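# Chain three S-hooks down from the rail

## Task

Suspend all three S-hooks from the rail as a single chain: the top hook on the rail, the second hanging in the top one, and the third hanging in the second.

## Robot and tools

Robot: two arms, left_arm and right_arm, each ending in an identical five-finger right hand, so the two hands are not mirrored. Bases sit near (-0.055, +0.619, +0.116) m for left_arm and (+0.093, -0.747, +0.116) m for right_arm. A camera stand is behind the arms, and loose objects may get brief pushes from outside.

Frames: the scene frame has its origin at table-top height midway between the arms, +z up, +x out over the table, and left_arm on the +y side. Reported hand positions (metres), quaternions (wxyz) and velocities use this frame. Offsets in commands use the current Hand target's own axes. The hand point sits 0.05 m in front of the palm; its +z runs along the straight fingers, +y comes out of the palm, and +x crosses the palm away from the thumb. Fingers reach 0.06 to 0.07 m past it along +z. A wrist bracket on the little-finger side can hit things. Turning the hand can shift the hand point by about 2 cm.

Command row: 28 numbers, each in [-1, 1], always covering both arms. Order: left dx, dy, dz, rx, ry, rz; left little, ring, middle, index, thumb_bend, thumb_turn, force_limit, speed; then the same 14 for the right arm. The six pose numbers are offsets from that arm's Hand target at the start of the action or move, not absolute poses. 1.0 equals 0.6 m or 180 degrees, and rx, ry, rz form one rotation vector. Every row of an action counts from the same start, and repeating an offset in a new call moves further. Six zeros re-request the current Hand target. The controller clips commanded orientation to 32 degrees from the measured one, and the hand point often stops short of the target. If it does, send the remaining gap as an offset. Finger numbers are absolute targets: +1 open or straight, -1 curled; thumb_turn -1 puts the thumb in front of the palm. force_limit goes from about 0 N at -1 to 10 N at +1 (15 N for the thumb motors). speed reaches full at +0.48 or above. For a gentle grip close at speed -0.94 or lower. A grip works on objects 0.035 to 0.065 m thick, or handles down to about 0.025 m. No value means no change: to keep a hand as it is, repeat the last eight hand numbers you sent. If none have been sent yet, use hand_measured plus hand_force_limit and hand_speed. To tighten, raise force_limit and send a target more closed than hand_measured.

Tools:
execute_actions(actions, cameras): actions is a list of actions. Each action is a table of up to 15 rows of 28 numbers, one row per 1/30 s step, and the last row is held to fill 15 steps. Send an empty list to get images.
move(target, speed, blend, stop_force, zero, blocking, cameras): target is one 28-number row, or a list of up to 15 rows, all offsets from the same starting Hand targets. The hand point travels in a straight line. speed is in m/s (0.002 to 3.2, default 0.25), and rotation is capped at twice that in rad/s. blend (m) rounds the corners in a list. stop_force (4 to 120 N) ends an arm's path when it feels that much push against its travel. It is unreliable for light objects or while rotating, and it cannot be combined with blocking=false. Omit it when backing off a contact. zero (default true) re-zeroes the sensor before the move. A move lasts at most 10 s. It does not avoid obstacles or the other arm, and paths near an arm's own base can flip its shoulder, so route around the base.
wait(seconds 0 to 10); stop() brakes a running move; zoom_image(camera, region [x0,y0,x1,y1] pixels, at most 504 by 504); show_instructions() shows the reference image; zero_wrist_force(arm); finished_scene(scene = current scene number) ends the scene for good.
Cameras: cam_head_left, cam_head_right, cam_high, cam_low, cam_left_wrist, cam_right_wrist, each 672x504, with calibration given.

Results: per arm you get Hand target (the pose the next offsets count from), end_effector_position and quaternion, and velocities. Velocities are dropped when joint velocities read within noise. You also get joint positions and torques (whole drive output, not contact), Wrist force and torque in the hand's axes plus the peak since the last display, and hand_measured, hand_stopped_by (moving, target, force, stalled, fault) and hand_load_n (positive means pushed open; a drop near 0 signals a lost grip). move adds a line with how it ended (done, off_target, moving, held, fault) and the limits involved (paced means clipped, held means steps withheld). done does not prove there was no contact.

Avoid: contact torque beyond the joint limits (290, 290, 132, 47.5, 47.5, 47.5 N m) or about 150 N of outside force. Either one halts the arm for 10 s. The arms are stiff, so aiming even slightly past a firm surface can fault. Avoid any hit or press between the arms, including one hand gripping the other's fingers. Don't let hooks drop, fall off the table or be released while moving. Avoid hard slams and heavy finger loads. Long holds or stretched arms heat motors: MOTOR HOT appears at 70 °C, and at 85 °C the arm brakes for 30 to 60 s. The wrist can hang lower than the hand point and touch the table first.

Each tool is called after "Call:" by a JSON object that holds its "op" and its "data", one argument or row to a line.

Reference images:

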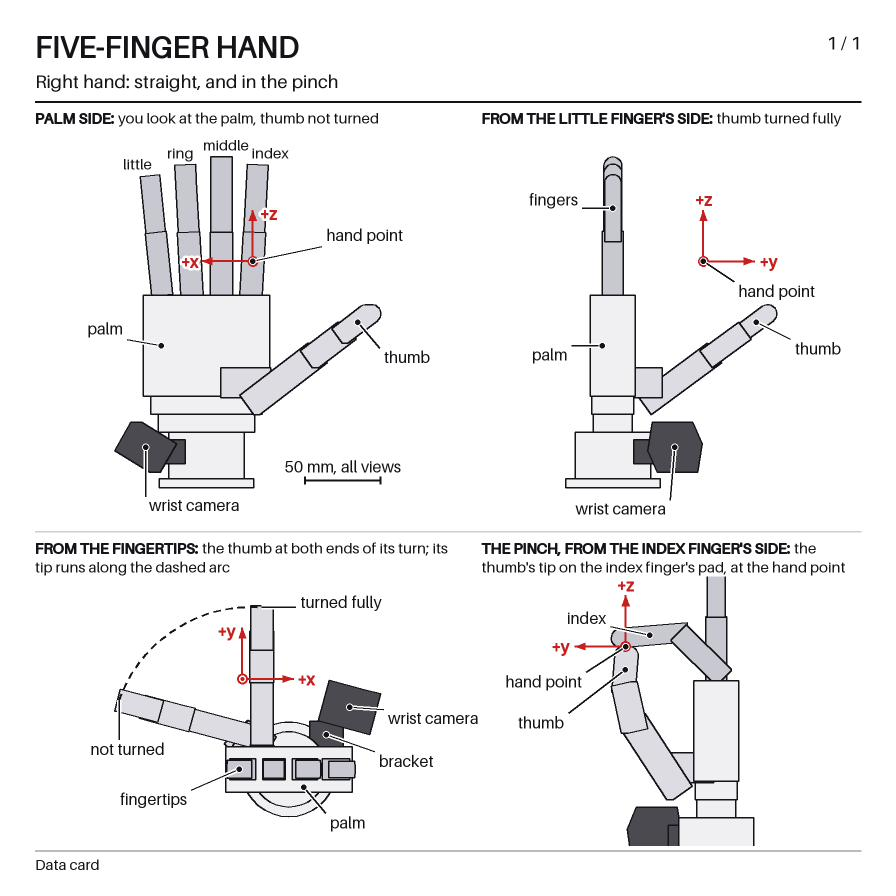

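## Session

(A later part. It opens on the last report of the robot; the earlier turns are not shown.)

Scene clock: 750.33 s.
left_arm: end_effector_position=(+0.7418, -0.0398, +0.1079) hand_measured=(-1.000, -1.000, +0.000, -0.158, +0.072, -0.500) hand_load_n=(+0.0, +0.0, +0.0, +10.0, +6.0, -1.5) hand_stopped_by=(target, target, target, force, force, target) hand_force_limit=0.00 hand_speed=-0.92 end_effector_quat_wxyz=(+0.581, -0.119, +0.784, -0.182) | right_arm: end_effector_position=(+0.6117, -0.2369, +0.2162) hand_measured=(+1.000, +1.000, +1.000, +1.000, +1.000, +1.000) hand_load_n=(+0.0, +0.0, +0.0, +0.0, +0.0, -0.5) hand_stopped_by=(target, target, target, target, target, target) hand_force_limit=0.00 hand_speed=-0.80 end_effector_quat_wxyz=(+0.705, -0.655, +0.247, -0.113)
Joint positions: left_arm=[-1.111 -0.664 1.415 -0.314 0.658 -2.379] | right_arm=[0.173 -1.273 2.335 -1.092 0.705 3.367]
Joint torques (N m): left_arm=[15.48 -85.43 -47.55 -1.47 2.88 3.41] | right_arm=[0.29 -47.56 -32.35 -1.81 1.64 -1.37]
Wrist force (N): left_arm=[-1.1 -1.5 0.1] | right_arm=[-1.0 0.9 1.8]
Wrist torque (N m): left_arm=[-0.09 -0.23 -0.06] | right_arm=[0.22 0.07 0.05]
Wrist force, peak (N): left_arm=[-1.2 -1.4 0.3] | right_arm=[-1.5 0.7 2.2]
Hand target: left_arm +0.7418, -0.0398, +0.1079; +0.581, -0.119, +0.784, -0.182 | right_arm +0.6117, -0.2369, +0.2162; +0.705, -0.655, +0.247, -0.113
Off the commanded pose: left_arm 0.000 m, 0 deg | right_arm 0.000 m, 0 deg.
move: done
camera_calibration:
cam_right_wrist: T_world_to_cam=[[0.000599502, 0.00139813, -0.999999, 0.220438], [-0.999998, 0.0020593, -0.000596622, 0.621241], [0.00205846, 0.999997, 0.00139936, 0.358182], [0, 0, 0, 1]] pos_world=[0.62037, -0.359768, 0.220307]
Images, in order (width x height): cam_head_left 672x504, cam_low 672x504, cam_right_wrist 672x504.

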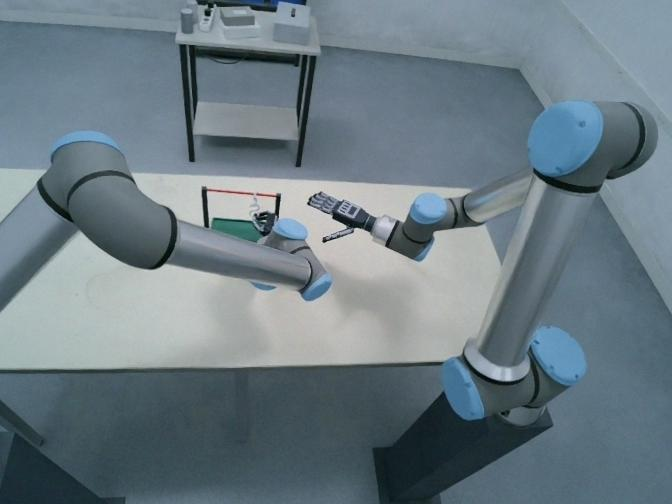

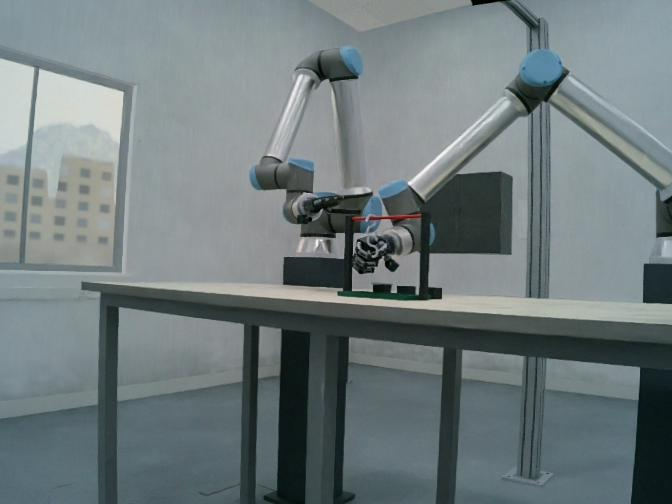

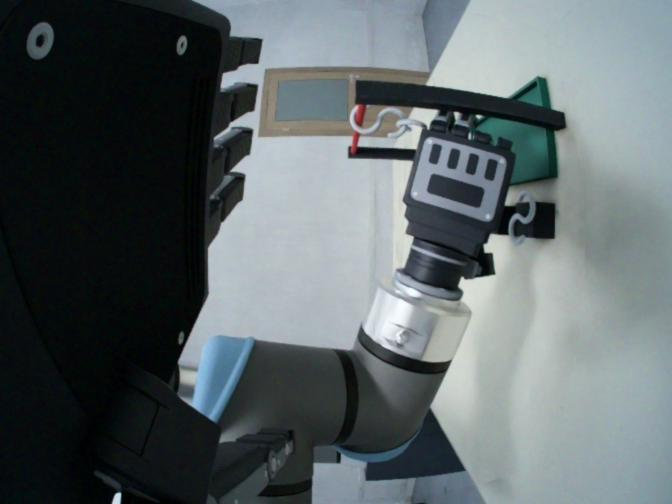

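Call:
{"op": "move", "data": {
  "target": [-0.00072,-0.00035,-0.00022,0,0,0,-1,-1,0.0,-0.45,-0.1,-0.5,0.0,-0.92,0.2155,-0.0486,-0.5192,0,0,0,1,1,1,1,1,1,0,-0.8],
  "speed": 0.25,
  "cameras": ["cam_low","cam_head_left","cam_right_wrist"]
}}

Call:
{"op": "zoom_image", "data": {
  "camera": "cam_low",
  "region": [360, 210, 400, 250]
}}

Scene clock: 766.47 s.
left_arm: end_effector_position=(+0.7418, -0.0399, +0.1085) hand_measured=(-1.000, -1.000, +0.000, -0.158, +0.072, -0.500) hand_load_n=(+0.0, +0.0, +0.0, +10.5, +6.0, -1.5) hand_stopped_by=(target, target, target, force, force, target) hand_force_limit=0.00 hand_speed=-0.92 end_effector_quat_wxyz=(+0.581, -0.119, +0.784, -0.182) | right_arm: end_effector_position=(+0.5717, -0.5730, +0.2126) hand_measured=(+1.000, +1.000, +1.000, +1.000, +1.000, +1.000) hand_load_n=(+0.0, +0.0, +0.0, +0.0, +0.0, -0.5) hand_stopped_by=(target, target, target, target, target, target) hand_force_limit=0.00 hand_speed=-0.80 end_effector_quat_wxyz=(+0.705, -0.655, +0.248, -0.113)
Joint positions: left_arm=[-1.111 -0.665 1.415 -0.313 0.658 -2.379] | right_arm=[-0.68 -1.37 2.502 -1.006 -0.149 3.218]
Joint torques (N m): left_arm=[14.77 -108.28 -30.56 2.81 2.49 3.09] | right_arm=[-14.29 -23.15 -33.03 2.66 -1.87 -1.74]
Wrist force (N): left_arm=[0.2 -0.6 0.6] | right_arm=[-0.9 0.9 1.9]
Wrist torque (N m): left_arm=[-0.07 -0.19 -0.07] | right_arm=[0.21 0.02 0.09]
Wrist force, peak (N): left_arm=[-1.4 -1.4 0.3] | right_arm=[-1.8 1.1 2.8]
Hand target: left_arm +0.7418, -0.0398, +0.1084; +0.581, -0.119, +0.784, -0.182 | right_arm +0.5718, -0.5730, +0.2125; +0.705, -0.655, +0.247, -0.113
Off the commanded pose: left_arm 0.000 m, 0 deg | right_arm 0.000 m, 0 deg.
move: done
camera_calibration:
cam_right_wrist: T_world_to_cam=[[-0.000297285, 0.0000961128, -1, 0.21695], [-0.999998, 0.00204871, 0.000297481, 0.58183], [0.00204874, 0.999998, 0.0000955035, 0.694758], [0, 0, 0, 1]] pos_world=[0.58047, -0.695969, 0.216711]
Images, in order (width x height): cam_head_left 672x504, cam_low 672x504, cam_right_wrist 672x504.

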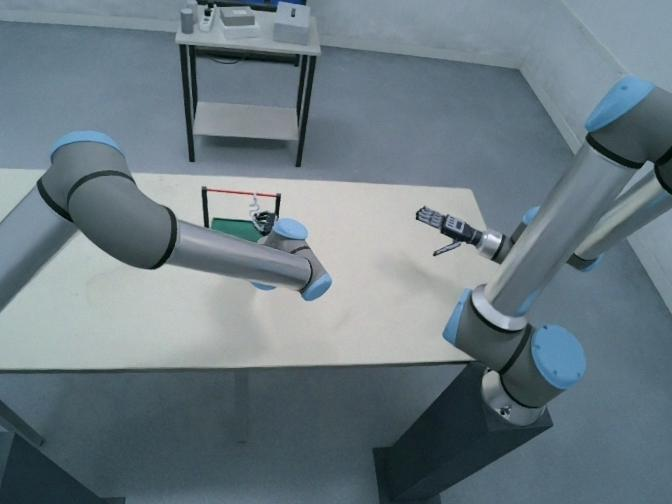

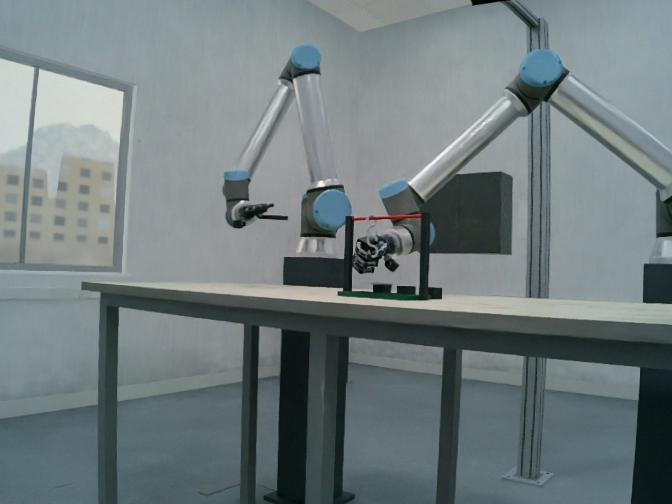

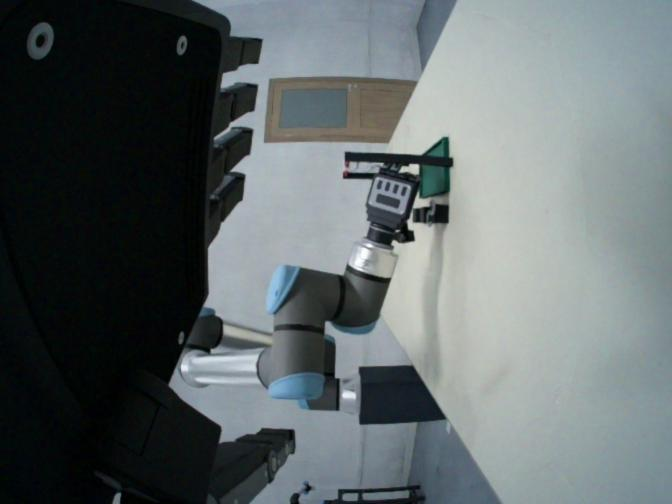

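Scaled by 12.600 from the camera's 672x504 image, which has a finer 960x720 frame.

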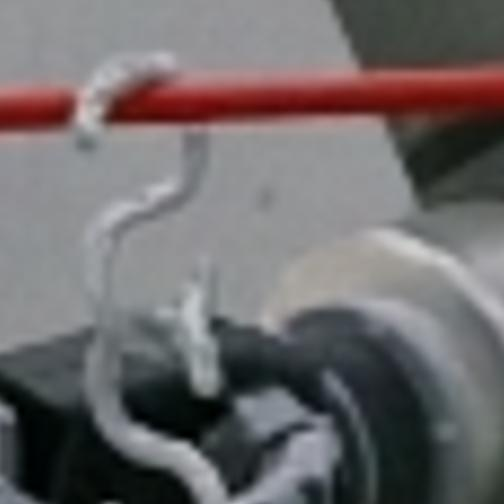

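Call:
{"op": "move", "data": {
  "target": [
    [0,0,0,0,0,0,-1,-1,0.0,-0.45,0.7,-0.5,0.0,-0.8,0,0,0,0,0,0,1,1,1,1,1,1,0,-0.8],
    [0,0,0,0,0,0,-1,-1,0.0,0.2,0.7,-0.5,0.0,-0.8,0,0,0,0,0,0,1,1,1,1,1,1,0,-0.8]
  ],
  "speed": 0.01,
  "cameras": ["cam_low","cam_head_left","cam_left_wrist","cam_high"]
}}

Call:
{"op": "zoom_image", "data": {
  "camera": "cam_low",
  "region": [360, 210, 400, 250]
}}

Call:
{"op": "zoom_image", "data": {
  "camera": "cam_head_left",
  "region": [235, 185, 275, 225]
}}

Call:
{"op": "zoom_image", "data": {
  "camera": "cam_left_wrist",
  "region": [220, 200, 440, 400]
}}

Scene clock: 773.90 s.
left_arm: end_effector_position=(+0.7418, -0.0398, +0.1084) hand_measured=(-1.000, -1.000, +0.000, +0.200, +0.700, -0.500) hand_load_n=(+0.0, +0.0, +0.0, +0.0, +0.0, +0.0) hand_stopped_by=(target, target, target, target, target, target) hand_force_limit=0.00 hand_speed=-0.80 end_effector_quat_wxyz=(+0.581, -0.119, +0.784, -0.182) | right_arm: end_effector_position=(+0.5717, -0.5730, +0.2126) hand_measured=(+1.000, +1.000, +1.000, +1.000, +1.000, +1.000) hand_load_n=(+0.0, +0.0, +0.0, +0.0, +0.0, +0.0) hand_stopped_by=(target, target, target, target, target, target) hand_force_limit=0.00 hand_speed=-0.80 end_effector_quat_wxyz=(+0.705, -0.655, +0.248, -0.113)
Joint positions: left_arm=[-1.111 -0.665 1.415 -0.313 0.658 -2.379] | right_arm=[-0.68 -1.37 2.502 -1.006 -0.149 3.218]
Joint torques (N m): left_arm=[6.69 -104.68 -21.17 2.66 0.94 1.88] | right_arm=[-14.21 -23.07 -32.65 3.38 -1.79 -1.41]
Wrist force (N): left_arm=[0.1 -0.8 0.8] | right_arm=[-0.7 0.6 1.7]
Wrist torque (N m): left_arm=[-0.09 -0.21 -0.07] | right_arm=[0.17 -0.01 0.09]
Wrist force, peak (N): left_arm=[0.4 -0.9 0.6] | right_arm=[-0.9 0.7 2.6]
Hand target: left_arm +0.7418, -0.0398, +0.1084; +0.581, -0.119, +0.784, -0.182 | right_arm +0.5717, -0.5730, +0.2126; +0.705, -0.655, +0.248, -0.113
Off the commanded pose: left_arm 0.000 m, 0 deg | right_arm 0.000 m, 0 deg.
move: done
camera_calibration:
cam_left_wrist: T_world_to_cam=[[-0.018673, 0.778297, -0.627619, 0.120618], [-0.188364, 0.613749, 0.766702, 0.0883022], [0.981922, 0.132537, 0.135142, -0.626206], [0, 0, 0, 1]] pos_world=[0.63377, -0.0650761, 0.0926273]
Images, in order (width x height): cam_head_left 672x504, cam_high 672x504, cam_low 672x504, cam_left_wrist 672x504.

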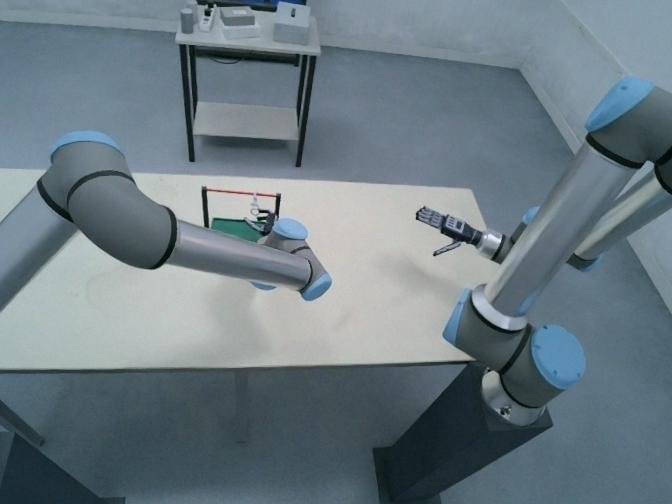

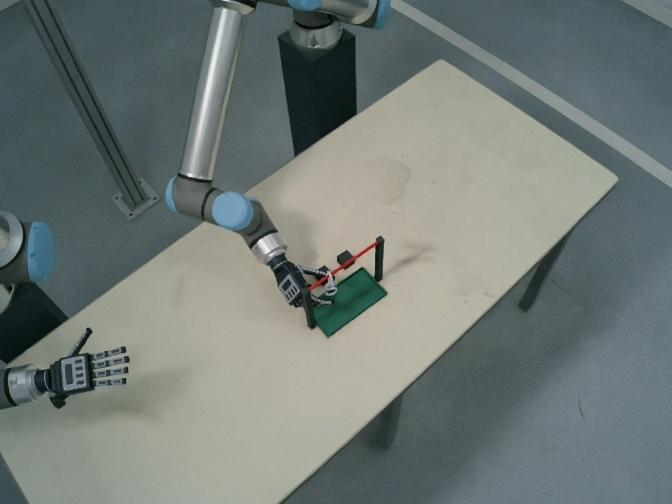

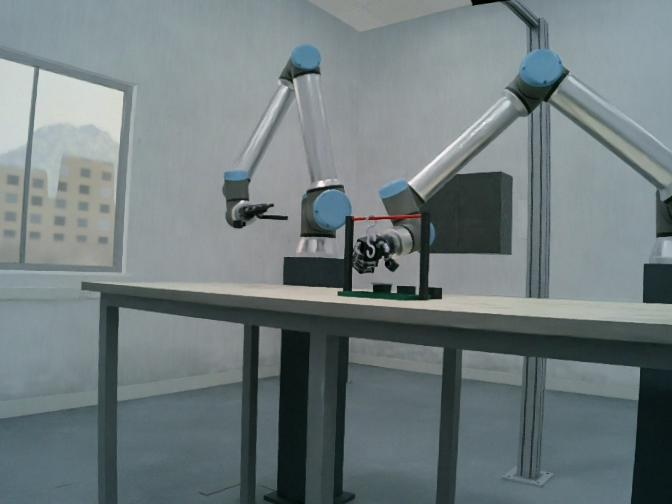

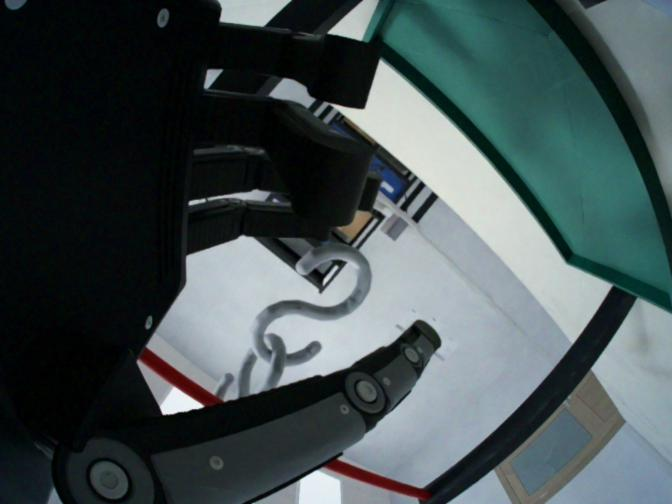

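Scaled by 12.600 from the camera's 672x504 image, which has a finer 960x720 frame.

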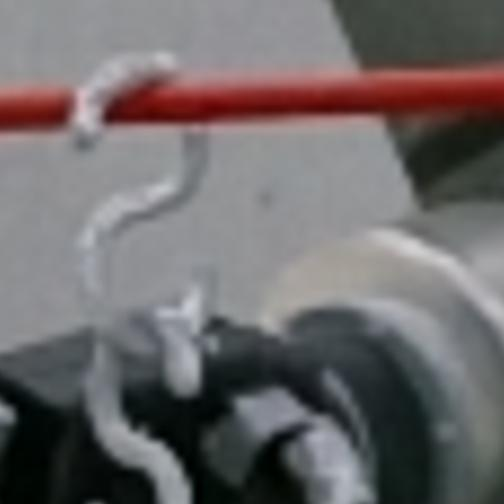

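Scaled by 12.600 from the camera's 672x504 image, which has a finer 960x720 frame.

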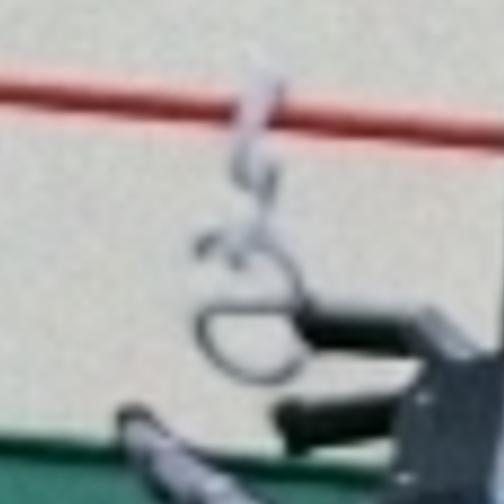

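Scaled by 2.291 from the camera's 672x504 image, which has a finer 960x720 frame.

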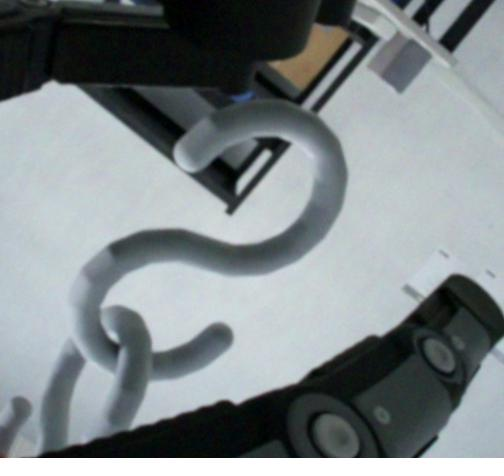

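Call:
{"op": "move", "data": {
  "target": [0.031,-0.059,0,0,0,0,-1,-1,0.0,0.2,0.7,-0.5,0.0,-0.8,0,0,0,0,0,0,1,1,1,1,1,1,0,-0.8],
  "speed": 0.025,
  "stop_force": 4,
  "cameras": ["cam_left_wrist"]
}}

Call:
{"op": "move", "data": {
  "target": [0.05,-0.095,-0.02,0,0,0,-1,-1,0.0,0.2,0.7,-0.5,0.0,-0.8,0,0,0,0,0,0,1,1,1,1,1,1,0,-0.8],
  "speed": 0.06,
  "stop_force": 5,
  "cameras": ["all"]
}}

Scene clock: 778.73 s.
left_arm: end_effector_position=(+0.7414, -0.0421, +0.1083) hand_measured=(-1.000, -1.000, +0.000, +0.200, +0.700, -0.500) hand_load_n=(+0.0, +0.0, -1.0, +0.0, +0.0, -0.5) hand_stopped_by=(target, target, target, target, target, target) hand_force_limit=0.00 hand_speed=-0.80 end_effector_quat_wxyz=(+0.581, -0.118, +0.784, -0.182) | right_arm: end_effector_position=(+0.5717, -0.5730, +0.2126) hand_measured=(+1.000, +1.000, +1.000, +1.000, +1.000, +1.000) hand_load_n=(+0.0, +0.0, +0.0, +0.0, +0.0, -0.5) hand_stopped_by=(target, target, target, target, target, target) hand_force_limit=0.00 hand_speed=-0.80 end_effector_quat_wxyz=(+0.705, -0.655, +0.248, -0.113)
Joint positions: left_arm=[-1.112 -0.663 1.411 -0.31 0.657 -2.379] | right_arm=[-0.68 -1.37 2.502 -1.006 -0.149 3.218]
Joint torques (N m): left_arm=[16.19 -110.27 -22.51 -2.71 2.81 3.45] | right_arm=[-15.91 -24.47 -32.15 2.88 -1.77 -1.22]
Wrist force (N): left_arm=[-0.5 1.5 -2.8] | right_arm=[-0.8 0.4 1.7]
Wrist torque (N m): left_arm=[0.05 -0.07 0.11] | right_arm=[0.13 0.02 0.08]
Wrist force, peak (N): left_arm=[-5.7 11.1 -5.0] | right_arm=[-1.3 0.8 2.4]
Hand target: left_arm +0.7414, -0.0421, +0.1083; +0.581, -0.118, +0.784, -0.182 (not the last commanded pose) | right_arm +0.5717, -0.5730, +0.2126; +0.705, -0.655, +0.248, -0.113
Off the commanded pose: left_arm 0.038 m, 0 deg | right_arm 0.000 m, 0 deg.
move: contact (left_arm)
camera_calibration:
cam_left_wrist: T_world_to_cam=[[-0.0186348, 0.778484, -0.627388, 0.122226], [-0.188161, 0.613554, 0.766907, 0.089495], [0.981961, 0.132341, 0.135047, -0.625536], [0, 0, 0, 1]] pos_world=[0.633369, -0.0672766, 0.0925252]
Images, in order (width x height): cam_left_wrist 672x504.

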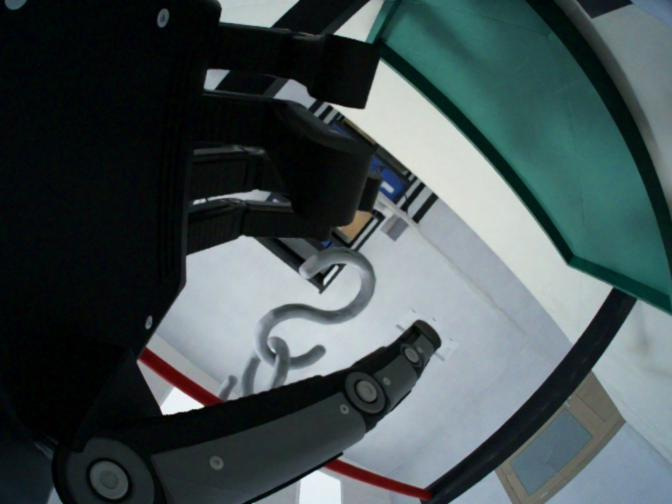

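Scene clock: 779.97 s.
left_arm: end_effector_position=(+0.7412, -0.0425, +0.1082) hand_measured=(-1.000, -1.000, +0.000, +0.200, +0.700, -0.500) hand_load_n=(+0.0, +0.0, -2.5, +0.0, +0.0, +0.0) hand_stopped_by=(target, target, target, target, target, target) hand_force_limit=0.00 hand_speed=-0.80 end_effector_quat_wxyz=(+0.581, -0.118, +0.785, -0.182) | right_arm: end_effector_position=(+0.5717, -0.5730, +0.2126) hand_measured=(+1.000, +1.000, +1.000, +1.000, +1.000, +1.000) hand_load_n=(+0.0, +0.0, +0.0, +0.0, +0.0, +0.0) hand_stopped_by=(target, target, target, target, target, target) hand_force_limit=0.00 hand_speed=-0.80 end_effector_quat_wxyz=(+0.705, -0.655, +0.248, -0.113)
Joint positions: left_arm=[-1.113 -0.662 1.41 -0.309 0.657 -2.38] | right_arm=[-0.68 -1.37 2.502 -1.006 -0.149 3.218]
Joint torques (N m): left_arm=[18.13 -110.94 -24.61 -3.05 3.44 3.46] | right_arm=[-14.79 -25.59 -33.97 3.07 -1.84 -1.59]
Wrist force (N): left_arm=[0.5 3.5 -7.3] | right_arm=[-0.6 0.1 1.8]
Wrist torque (N m): left_arm=[0.17 -0.08 0.14] | right_arm=[0.07 -0.02 0.08]
Wrist force, peak (N): left_arm=[-7.2 16.8 -7.9] | right_arm=[-0.6 0.7 2.5]
Hand target: left_arm +0.7412, -0.0425, +0.1082; +0.581, -0.118, +0.785, -0.182 (not the last commanded pose) | right_arm +0.5717, -0.5730, +0.2126; +0.705, -0.655, +0.248, -0.113
Off the commanded pose: left_arm 0.065 m, 0 deg | right_arm 0.000 m, 0 deg.
move: contact (left_arm)
camera_calibration:
cam_left_wrist: T_world_to_cam=[[-0.0186702, 0.77866, -0.627168, 0.122482], [-0.188, 0.613355, 0.767106, 0.0896288], [0.981992, 0.13223, 0.134937, -0.625191], [0, 0, 0, 1]] pos_world=[0.633069, -0.0676771, 0.0924231]
cam_right_wrist: T_world_to_cam=[[-0.000297512, 0.00019611, -1, 0.21702], [-0.999998, 0.00204868, 0.000297913, 0.58183], [0.00204874, 0.999998, 0.0001955, 0.694736], [0, 0, 0, 1]] pos_world=[0.58047, -0.695969, 0.21671]

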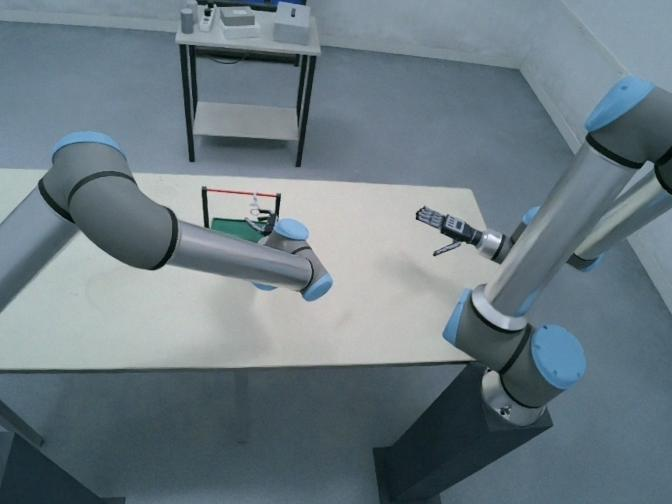

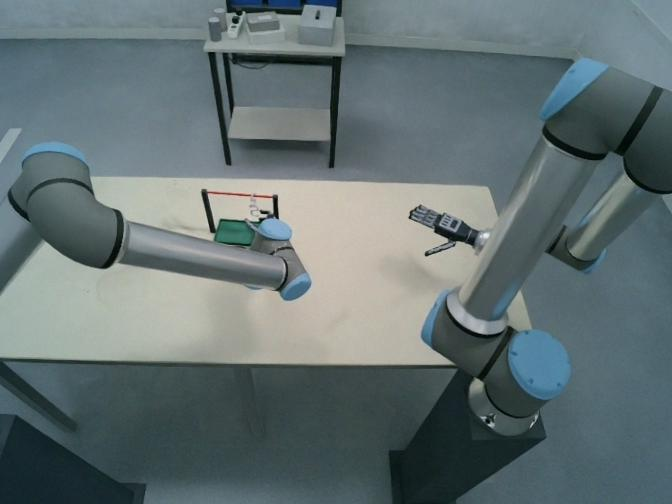

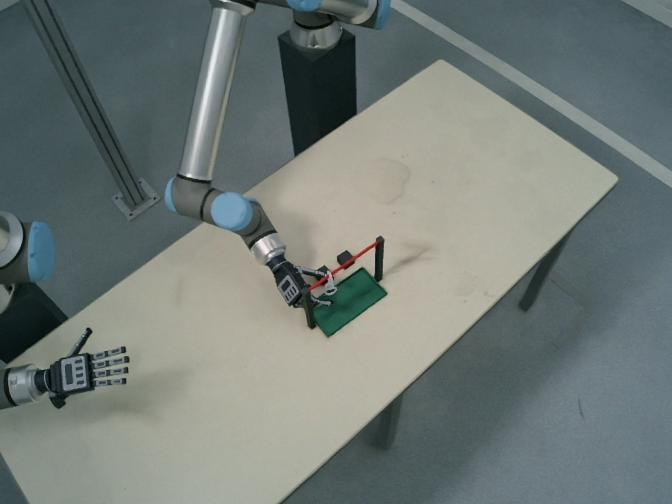

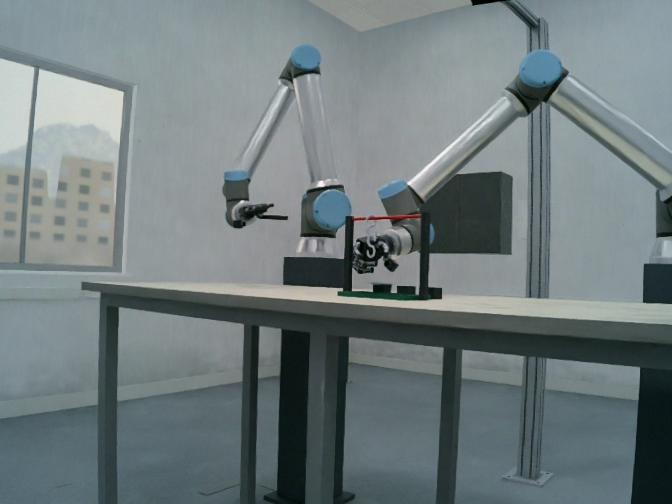

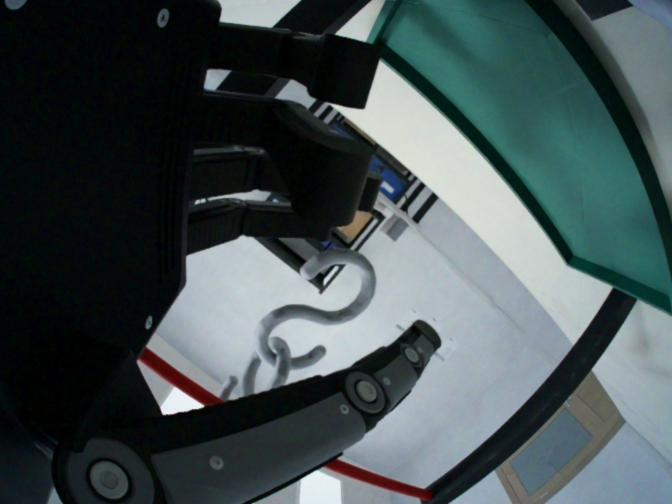

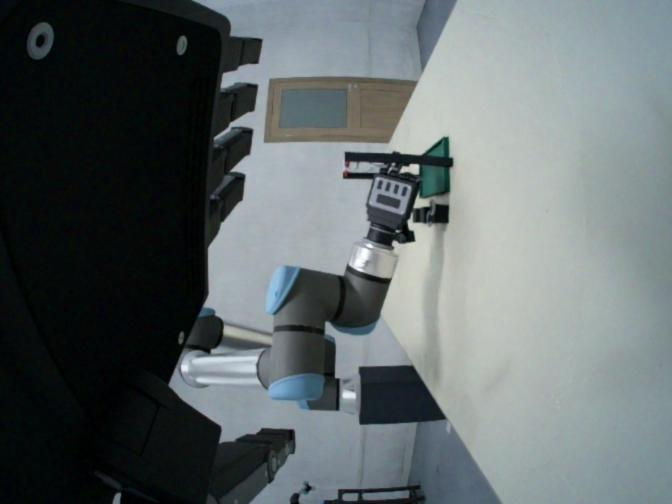

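Call:
{"op": "move", "data": {
  "target": [-0.005,0.0233,-0.0022,0,0,0,-1,-1,0.0,0.2,0.7,-0.5,0.0,-0.8,0,0,0,0,0,0,1,1,1,1,1,1,0,-0.8],
  "speed": 0.02,
  "cameras": ["cam_left_wrist","cam_high","cam_low","cam_head_left"]
}}

Call:
{"op": "zoom_image", "data": {
  "camera": "cam_high",
  "region": [260, 250, 340, 330]
}}

Call:
{"op": "zoom_image", "data": {
  "camera": "cam_left_wrist",
  "region": [220, 200, 440, 400]
}}

Call:
{"op": "zoom_image", "data": {
  "camera": "cam_low",
  "region": [340, 205, 430, 295]
}}

Scene clock: 852.13 s.
left_arm: end_effector_position=(+0.7412, -0.0286, +0.1053) hand_measured=(-1.000, -1.000, +0.000, +0.200, +0.700, -0.500) hand_load_n=(+0.0, +0.0, +0.0, +0.0, +0.0, -0.5) hand_stopped_by=(target, target, target, target, target, target) hand_force_limit=0.00 hand_speed=-0.80 end_effector_quat_wxyz=(+0.581, -0.118, +0.785, -0.182) | right_arm: end_effector_position=(+0.5717, -0.5730, +0.2126) hand_measured=(+1.000, +1.000, +1.000, +1.000, +1.000, +1.000) hand_load_n=(+0.0, +0.0, +0.0, +0.0, +0.0, +0.0) hand_stopped_by=(target, target, target, target, target, target) hand_force_limit=0.00 hand_speed=-0.80 end_effector_quat_wxyz=(+0.705, -0.655, +0.248, -0.113)
Joint positions: left_arm=[-1.105 -0.673 1.44 -0.333 0.663 -2.375] | right_arm=[-0.68 -1.37 2.502 -1.006 -0.149 3.218]
Joint torques (N m): left_arm=[18.61 -109.43 -22.27 -1.24 2.76 3.9] | right_arm=[-16.22 -23.6 -32.98 3.05 -1.78 -1.52]
Wrist force (N): left_arm=[0.5 -2.0 0.2] | right_arm=[-1.0 0.6 2.1]
Wrist torque (N m): left_arm=[-0.28 -0.27 -0.08] | right_arm=[0.14 0.03 0.07]
Wrist force, peak (N): left_arm=[0.6 3.7 -7.4] | right_arm=[-1.0 0.4 2.5]
Hand target: left_arm +0.7412, -0.0285, +0.1053; +0.581, -0.118, +0.785, -0.182 | right_arm +0.5717, -0.5730, +0.2126; +0.705, -0.655, +0.248, -0.113
Off the commanded pose: left_arm 0.000 m, 0 deg | right_arm 0.000 m, 0 deg.
move: done
camera_calibration:
cam_left_wrist: T_world_to_cam=[[-0.0186702, 0.77866, -0.627168, 0.10984], [-0.188, 0.613355, 0.767106, 0.0833278], [0.981992, 0.13223, 0.134937, -0.626637], [0, 0, 0, 1]] pos_world=[0.633069, -0.0537771, 0.0895231]
Images, in order (width x height): cam_head_left 672x504, cam_high 672x504, cam_low 672x504, cam_left_wrist 672x504.

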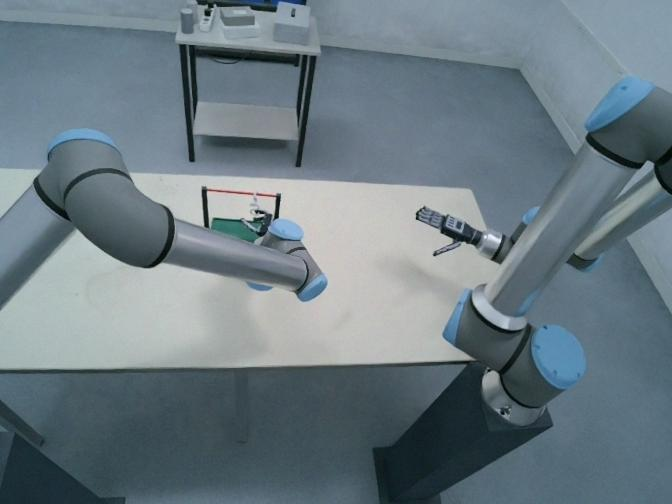

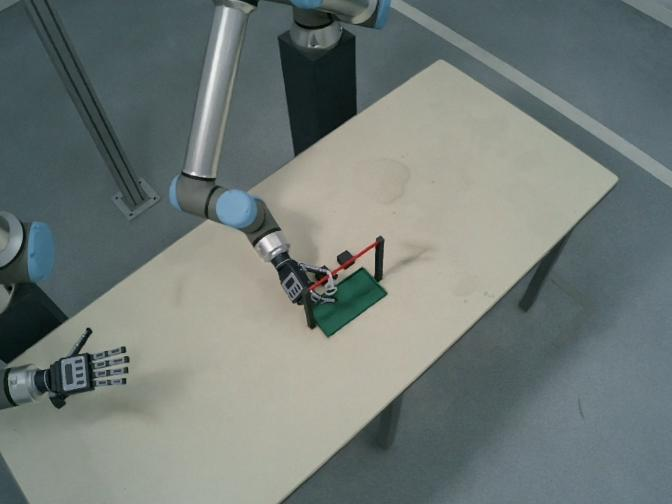

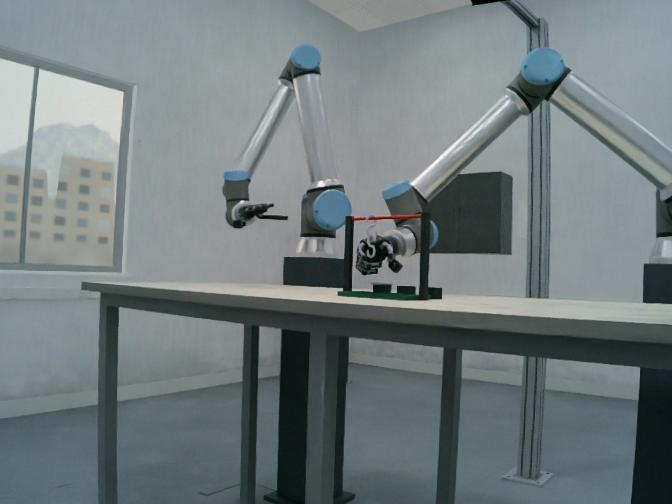

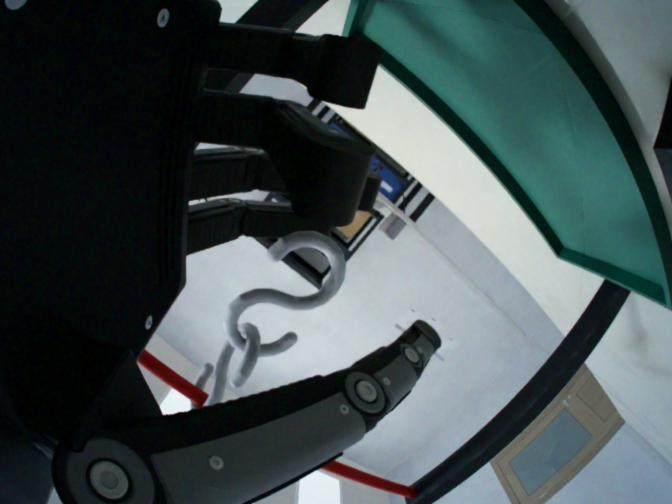

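Scaled by 6.300 from the camera's 672x504 image, which has a finer 960x720 frame.

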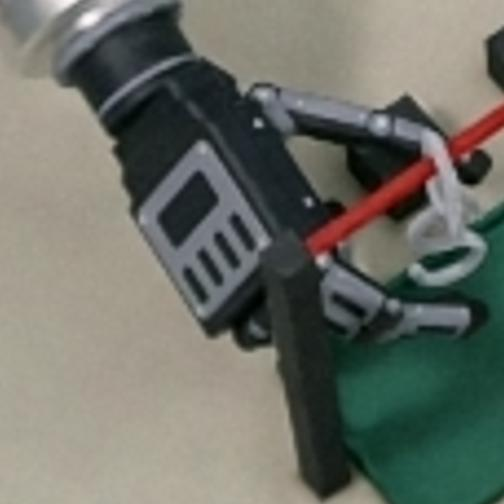

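Scaled by 2.291 from the camera's 672x504 image, which has a finer 960x720 frame.

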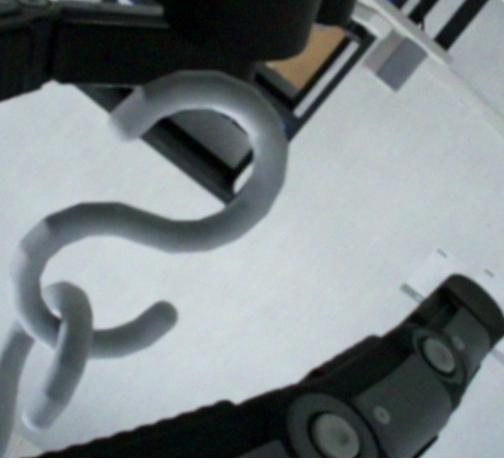

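Scaled by 5.600 from the camera's 672x504 image, which has a finer 960x720 frame.

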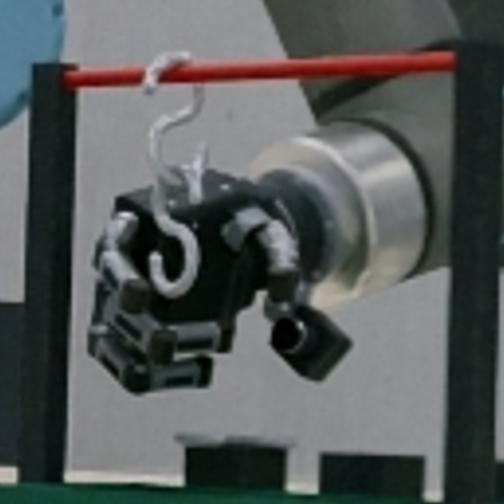

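Call:
{"op": "move", "data": {
  "target": [
    [0,0,0,0,0,0,-1,-1,0.0,1.0,0.7,-0.5,0.0,-0.7,0,0,0,0,0,0,1,1,1,1,1,1,0,-0.8],
    [0,0,0,0,0,0,-1,-1,-1.0,1.0,0.7,-0.5,0.0,-0.7,0,0,0,0,0,0,1,1,1,1,1,1,0,-0.8]
  ],
  "speed": 0.02,
  "cameras": ["cam_left_wrist","cam_high","cam_low"]
}}

Call:
{"op": "zoom_image", "data": {
  "camera": "cam_high",
  "region": [260, 250, 340, 330]
}}

Call:
{"op": "zoom_image", "data": {
  "camera": "cam_low",
  "region": [340, 205, 430, 295]
}}

Scene clock: 862.10 s.
left_arm: end_effector_position=(+0.7412, -0.0285, +0.1053) hand_measured=(-1.000, -1.000, -1.000, +1.000, +0.700, -0.500) hand_load_n=(+0.0, +0.0, +0.0, +0.0, +0.0, +0.0) hand_stopped_by=(target, target, target, target, target, target) hand_force_limit=0.00 hand_speed=-0.70 end_effector_quat_wxyz=(+0.581, -0.118, +0.785, -0.182) | right_arm: end_effector_position=(+0.5717, -0.5730, +0.2126) hand_measured=(+1.000, +1.000, +1.000, +1.000, +1.000, +1.000) hand_load_n=(+0.0, +0.0, +0.0, +0.0, +0.0, -0.5) hand_stopped_by=(target, target, target, target, target, target) hand_force_limit=0.00 hand_speed=-0.80 end_effector_quat_wxyz=(+0.705, -0.655, +0.248, -0.113)
Joint positions: left_arm=[-1.105 -0.673 1.44 -0.333 0.663 -2.375] | right_arm=[-0.68 -1.37 2.502 -1.006 -0.149 3.218]
Joint torques (N m): left_arm=[16.44 -107.82 -21.31 -1.57 2.62 3.23] | right_arm=[-16.36 -22.63 -33.33 3.16 -1.73 -1.32]
Wrist force (N): left_arm=[0.8 -2.1 0.3] | right_arm=[-1.3 0.8 2.2]
Wrist torque (N m): left_arm=[-0.29 -0.31 -0.06] | right_arm=[0.16 0.07 0.05]
Wrist force, peak (N): left_arm=[0.7 -2.2 0.2] | right_arm=[-0.9 -0.1 2.6]
Hand target: left_arm +0.7412, -0.0285, +0.1053; +0.581, -0.118, +0.785, -0.182 | right_arm +0.5717, -0.5730, +0.2126; +0.705, -0.655, +0.248, -0.113
Off the commanded pose: left_arm 0.000 m, 0 deg | right_arm 0.000 m, 0 deg.
move: done
camera_calibration:
cam_left_wrist: T_world_to_cam=[[-0.0186702, 0.77866, -0.627168, 0.109699], [-0.188, 0.613355, 0.767106, 0.0833432], [0.981992, 0.13223, 0.134937, -0.626637], [0, 0, 0, 1]] pos_world=[0.633069, -0.0536771, 0.0894231]
Images, in order (width x height): cam_high 672x504, cam_low 672x504, cam_left_wrist 672x504.

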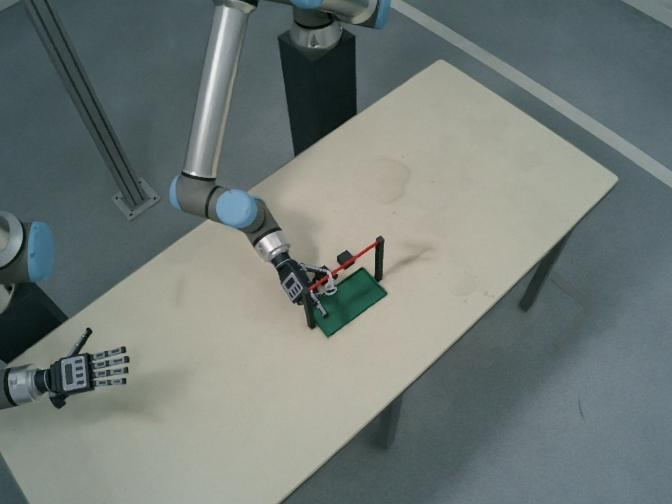

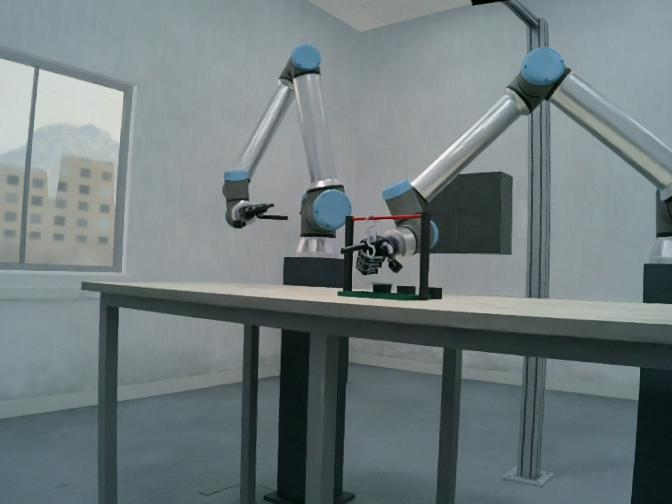

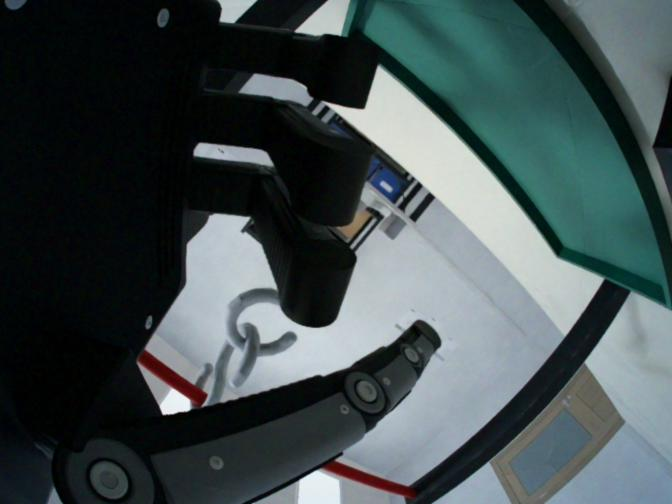

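Scaled by 6.300 from the camera's 672x504 image, which has a finer 960x720 frame.

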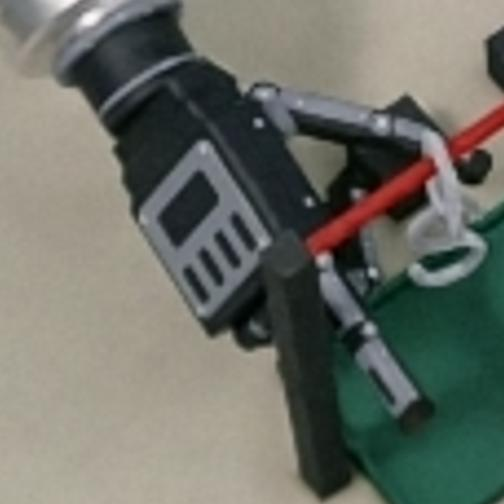

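Scaled by 5.600 from the camera's 672x504 image, which has a finer 960x720 frame.

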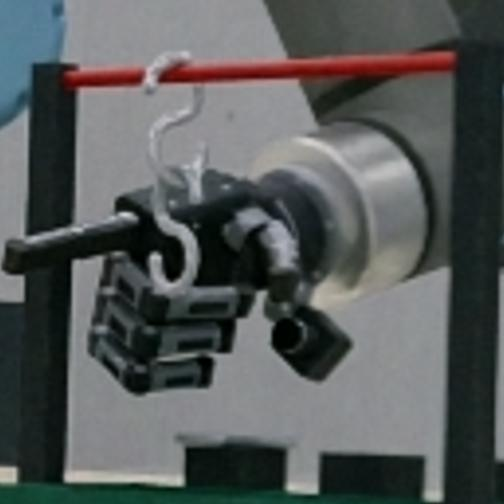

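Call:
{"op": "move", "data": {
  "target": [
    [0.0099,-0.0009,-0.0318,0,0,0,-1,-1,-1.0,1.0,0.7,-0.5,0.0,-0.7,0,0,0,0,0,0,1,1,1,1,1,1,0,-0.8],
    [-0.0041,-0.0164,-0.0881,0,0,0,-1,-1,-1.0,1.0,0.7,-0.5,0.0,-0.7,0,0,0,0,0,0,1,1,1,1,1,1,0,-0.8]
  ],
  "speed": [0.025,0.04],
  "stop_force": 4,
  "cameras": ["cam_left_wrist","cam_high","cam_low"]
}}

Call:
{"op": "zoom_image", "data": {
  "camera": "cam_high",
  "region": [260, 250, 340, 330]
}}

Call:
{"op": "zoom_image", "data": {
  "camera": "cam_low",
  "region": [340, 205, 430, 295]
}}

Scene clock: 870.67 s.
left_arm: end_effector_position=(+0.6913, -0.0286, +0.1253) hand_measured=(-1.000, -1.000, -1.000, +1.000, +0.700, -0.500) hand_load_n=(+0.0, +0.0, +0.0, -0.5, +0.0, +0.0) hand_stopped_by=(target, target, target, target, target, target) hand_force_limit=0.00 hand_speed=-0.70 end_effector_quat_wxyz=(+0.581, -0.118, +0.785, -0.182) | right_arm: end_effector_position=(+0.5717, -0.5730, +0.2126) hand_measured=(+1.000, +1.000, +1.000, +1.000, +1.000, +1.000) hand_load_n=(+0.0, +0.0, +0.0, +0.0, +0.0, +0.0) hand_stopped_by=(target, target, target, target, target, target) hand_force_limit=0.00 hand_speed=-0.80 end_effector_quat_wxyz=(+0.705, -0.655, +0.248, -0.113)
Joint positions: left_arm=[-1.16 -0.726 1.509 -0.316 0.614 -2.415] | right_arm=[-0.68 -1.37 2.502 -1.006 -0.149 3.218]
Joint torques (N m): left_arm=[-10.77 -103.8 -18.45 2.91 -4.08 -2.46] | right_arm=[-14.12 -26.56 -32.79 2.99 -1.63 -1.59]
Wrist force (N): left_arm=[0.7 -1.7 0.2] | right_arm=[-1.1 0.6 2.0]
Wrist torque (N m): left_arm=[-0.20 -0.23 0.20] | right_arm=[0.15 0.04 0.06]
Wrist force, peak (N): left_arm=[0.9 -2.2 0.0] | right_arm=[-0.6 0.3 2.6]
Hand target: left_arm +0.6913, -0.0286, +0.1253; +0.581, -0.118, +0.785, -0.182 | right_arm +0.5717, -0.5730, +0.2126; +0.705, -0.655, +0.248, -0.113
Off the commanded pose: left_arm 0.000 m, 0 deg | right_arm 0.000 m, 0 deg.
move: done
camera_calibration:
cam_left_wrist: T_world_to_cam=[[-0.0186702, 0.77866, -0.627168, 0.121389], [-0.188, 0.613355, 0.767106, 0.0586812], [0.981992, 0.13223, 0.134937, -0.580321], [0, 0, 0, 1]] pos_world=[0.583169, -0.0537771, 0.109423]
Images, in order (width x height): cam_high 672x504, cam_low 672x504, cam_left_wrist 672x504.

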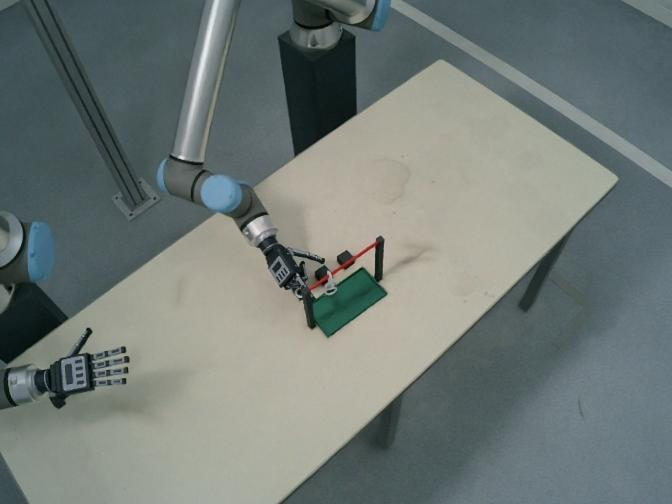

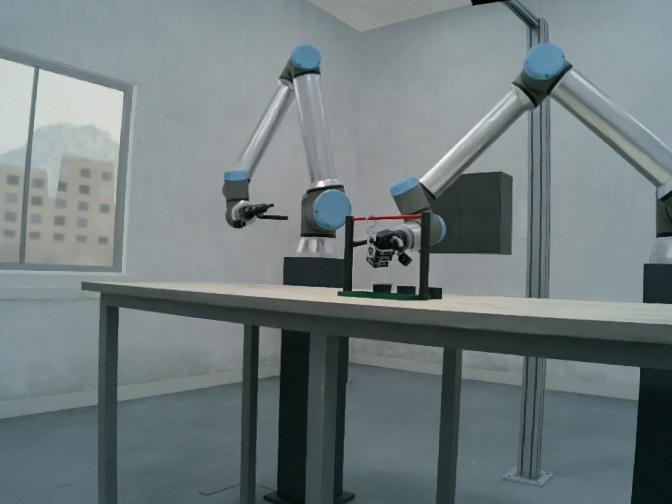

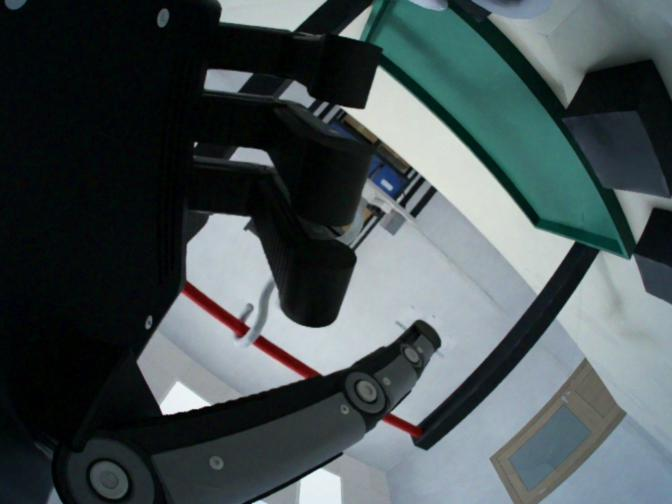

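Scaled by 6.300 from the camera's 672x504 image, which has a finer 960x720 frame.

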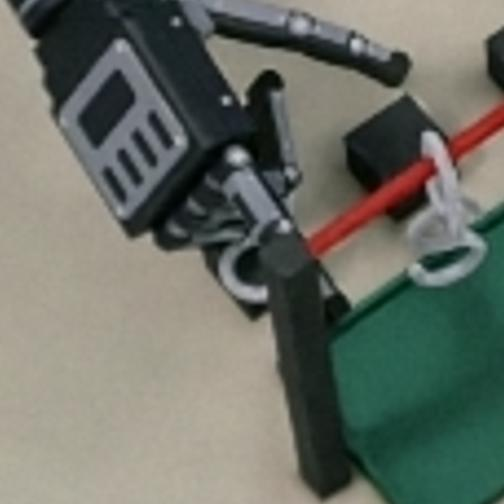

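Scaled by 5.600 from the camera's 672x504 image, which has a finer 960x720 frame.

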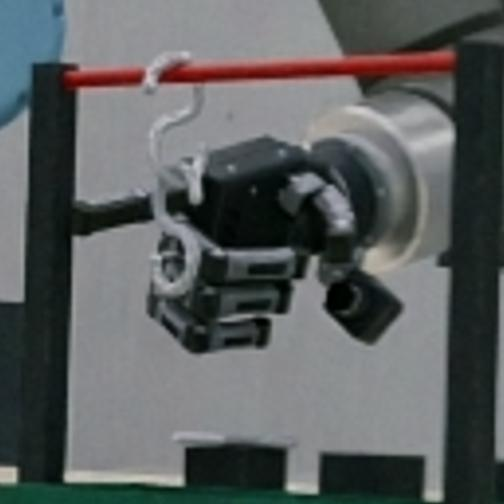

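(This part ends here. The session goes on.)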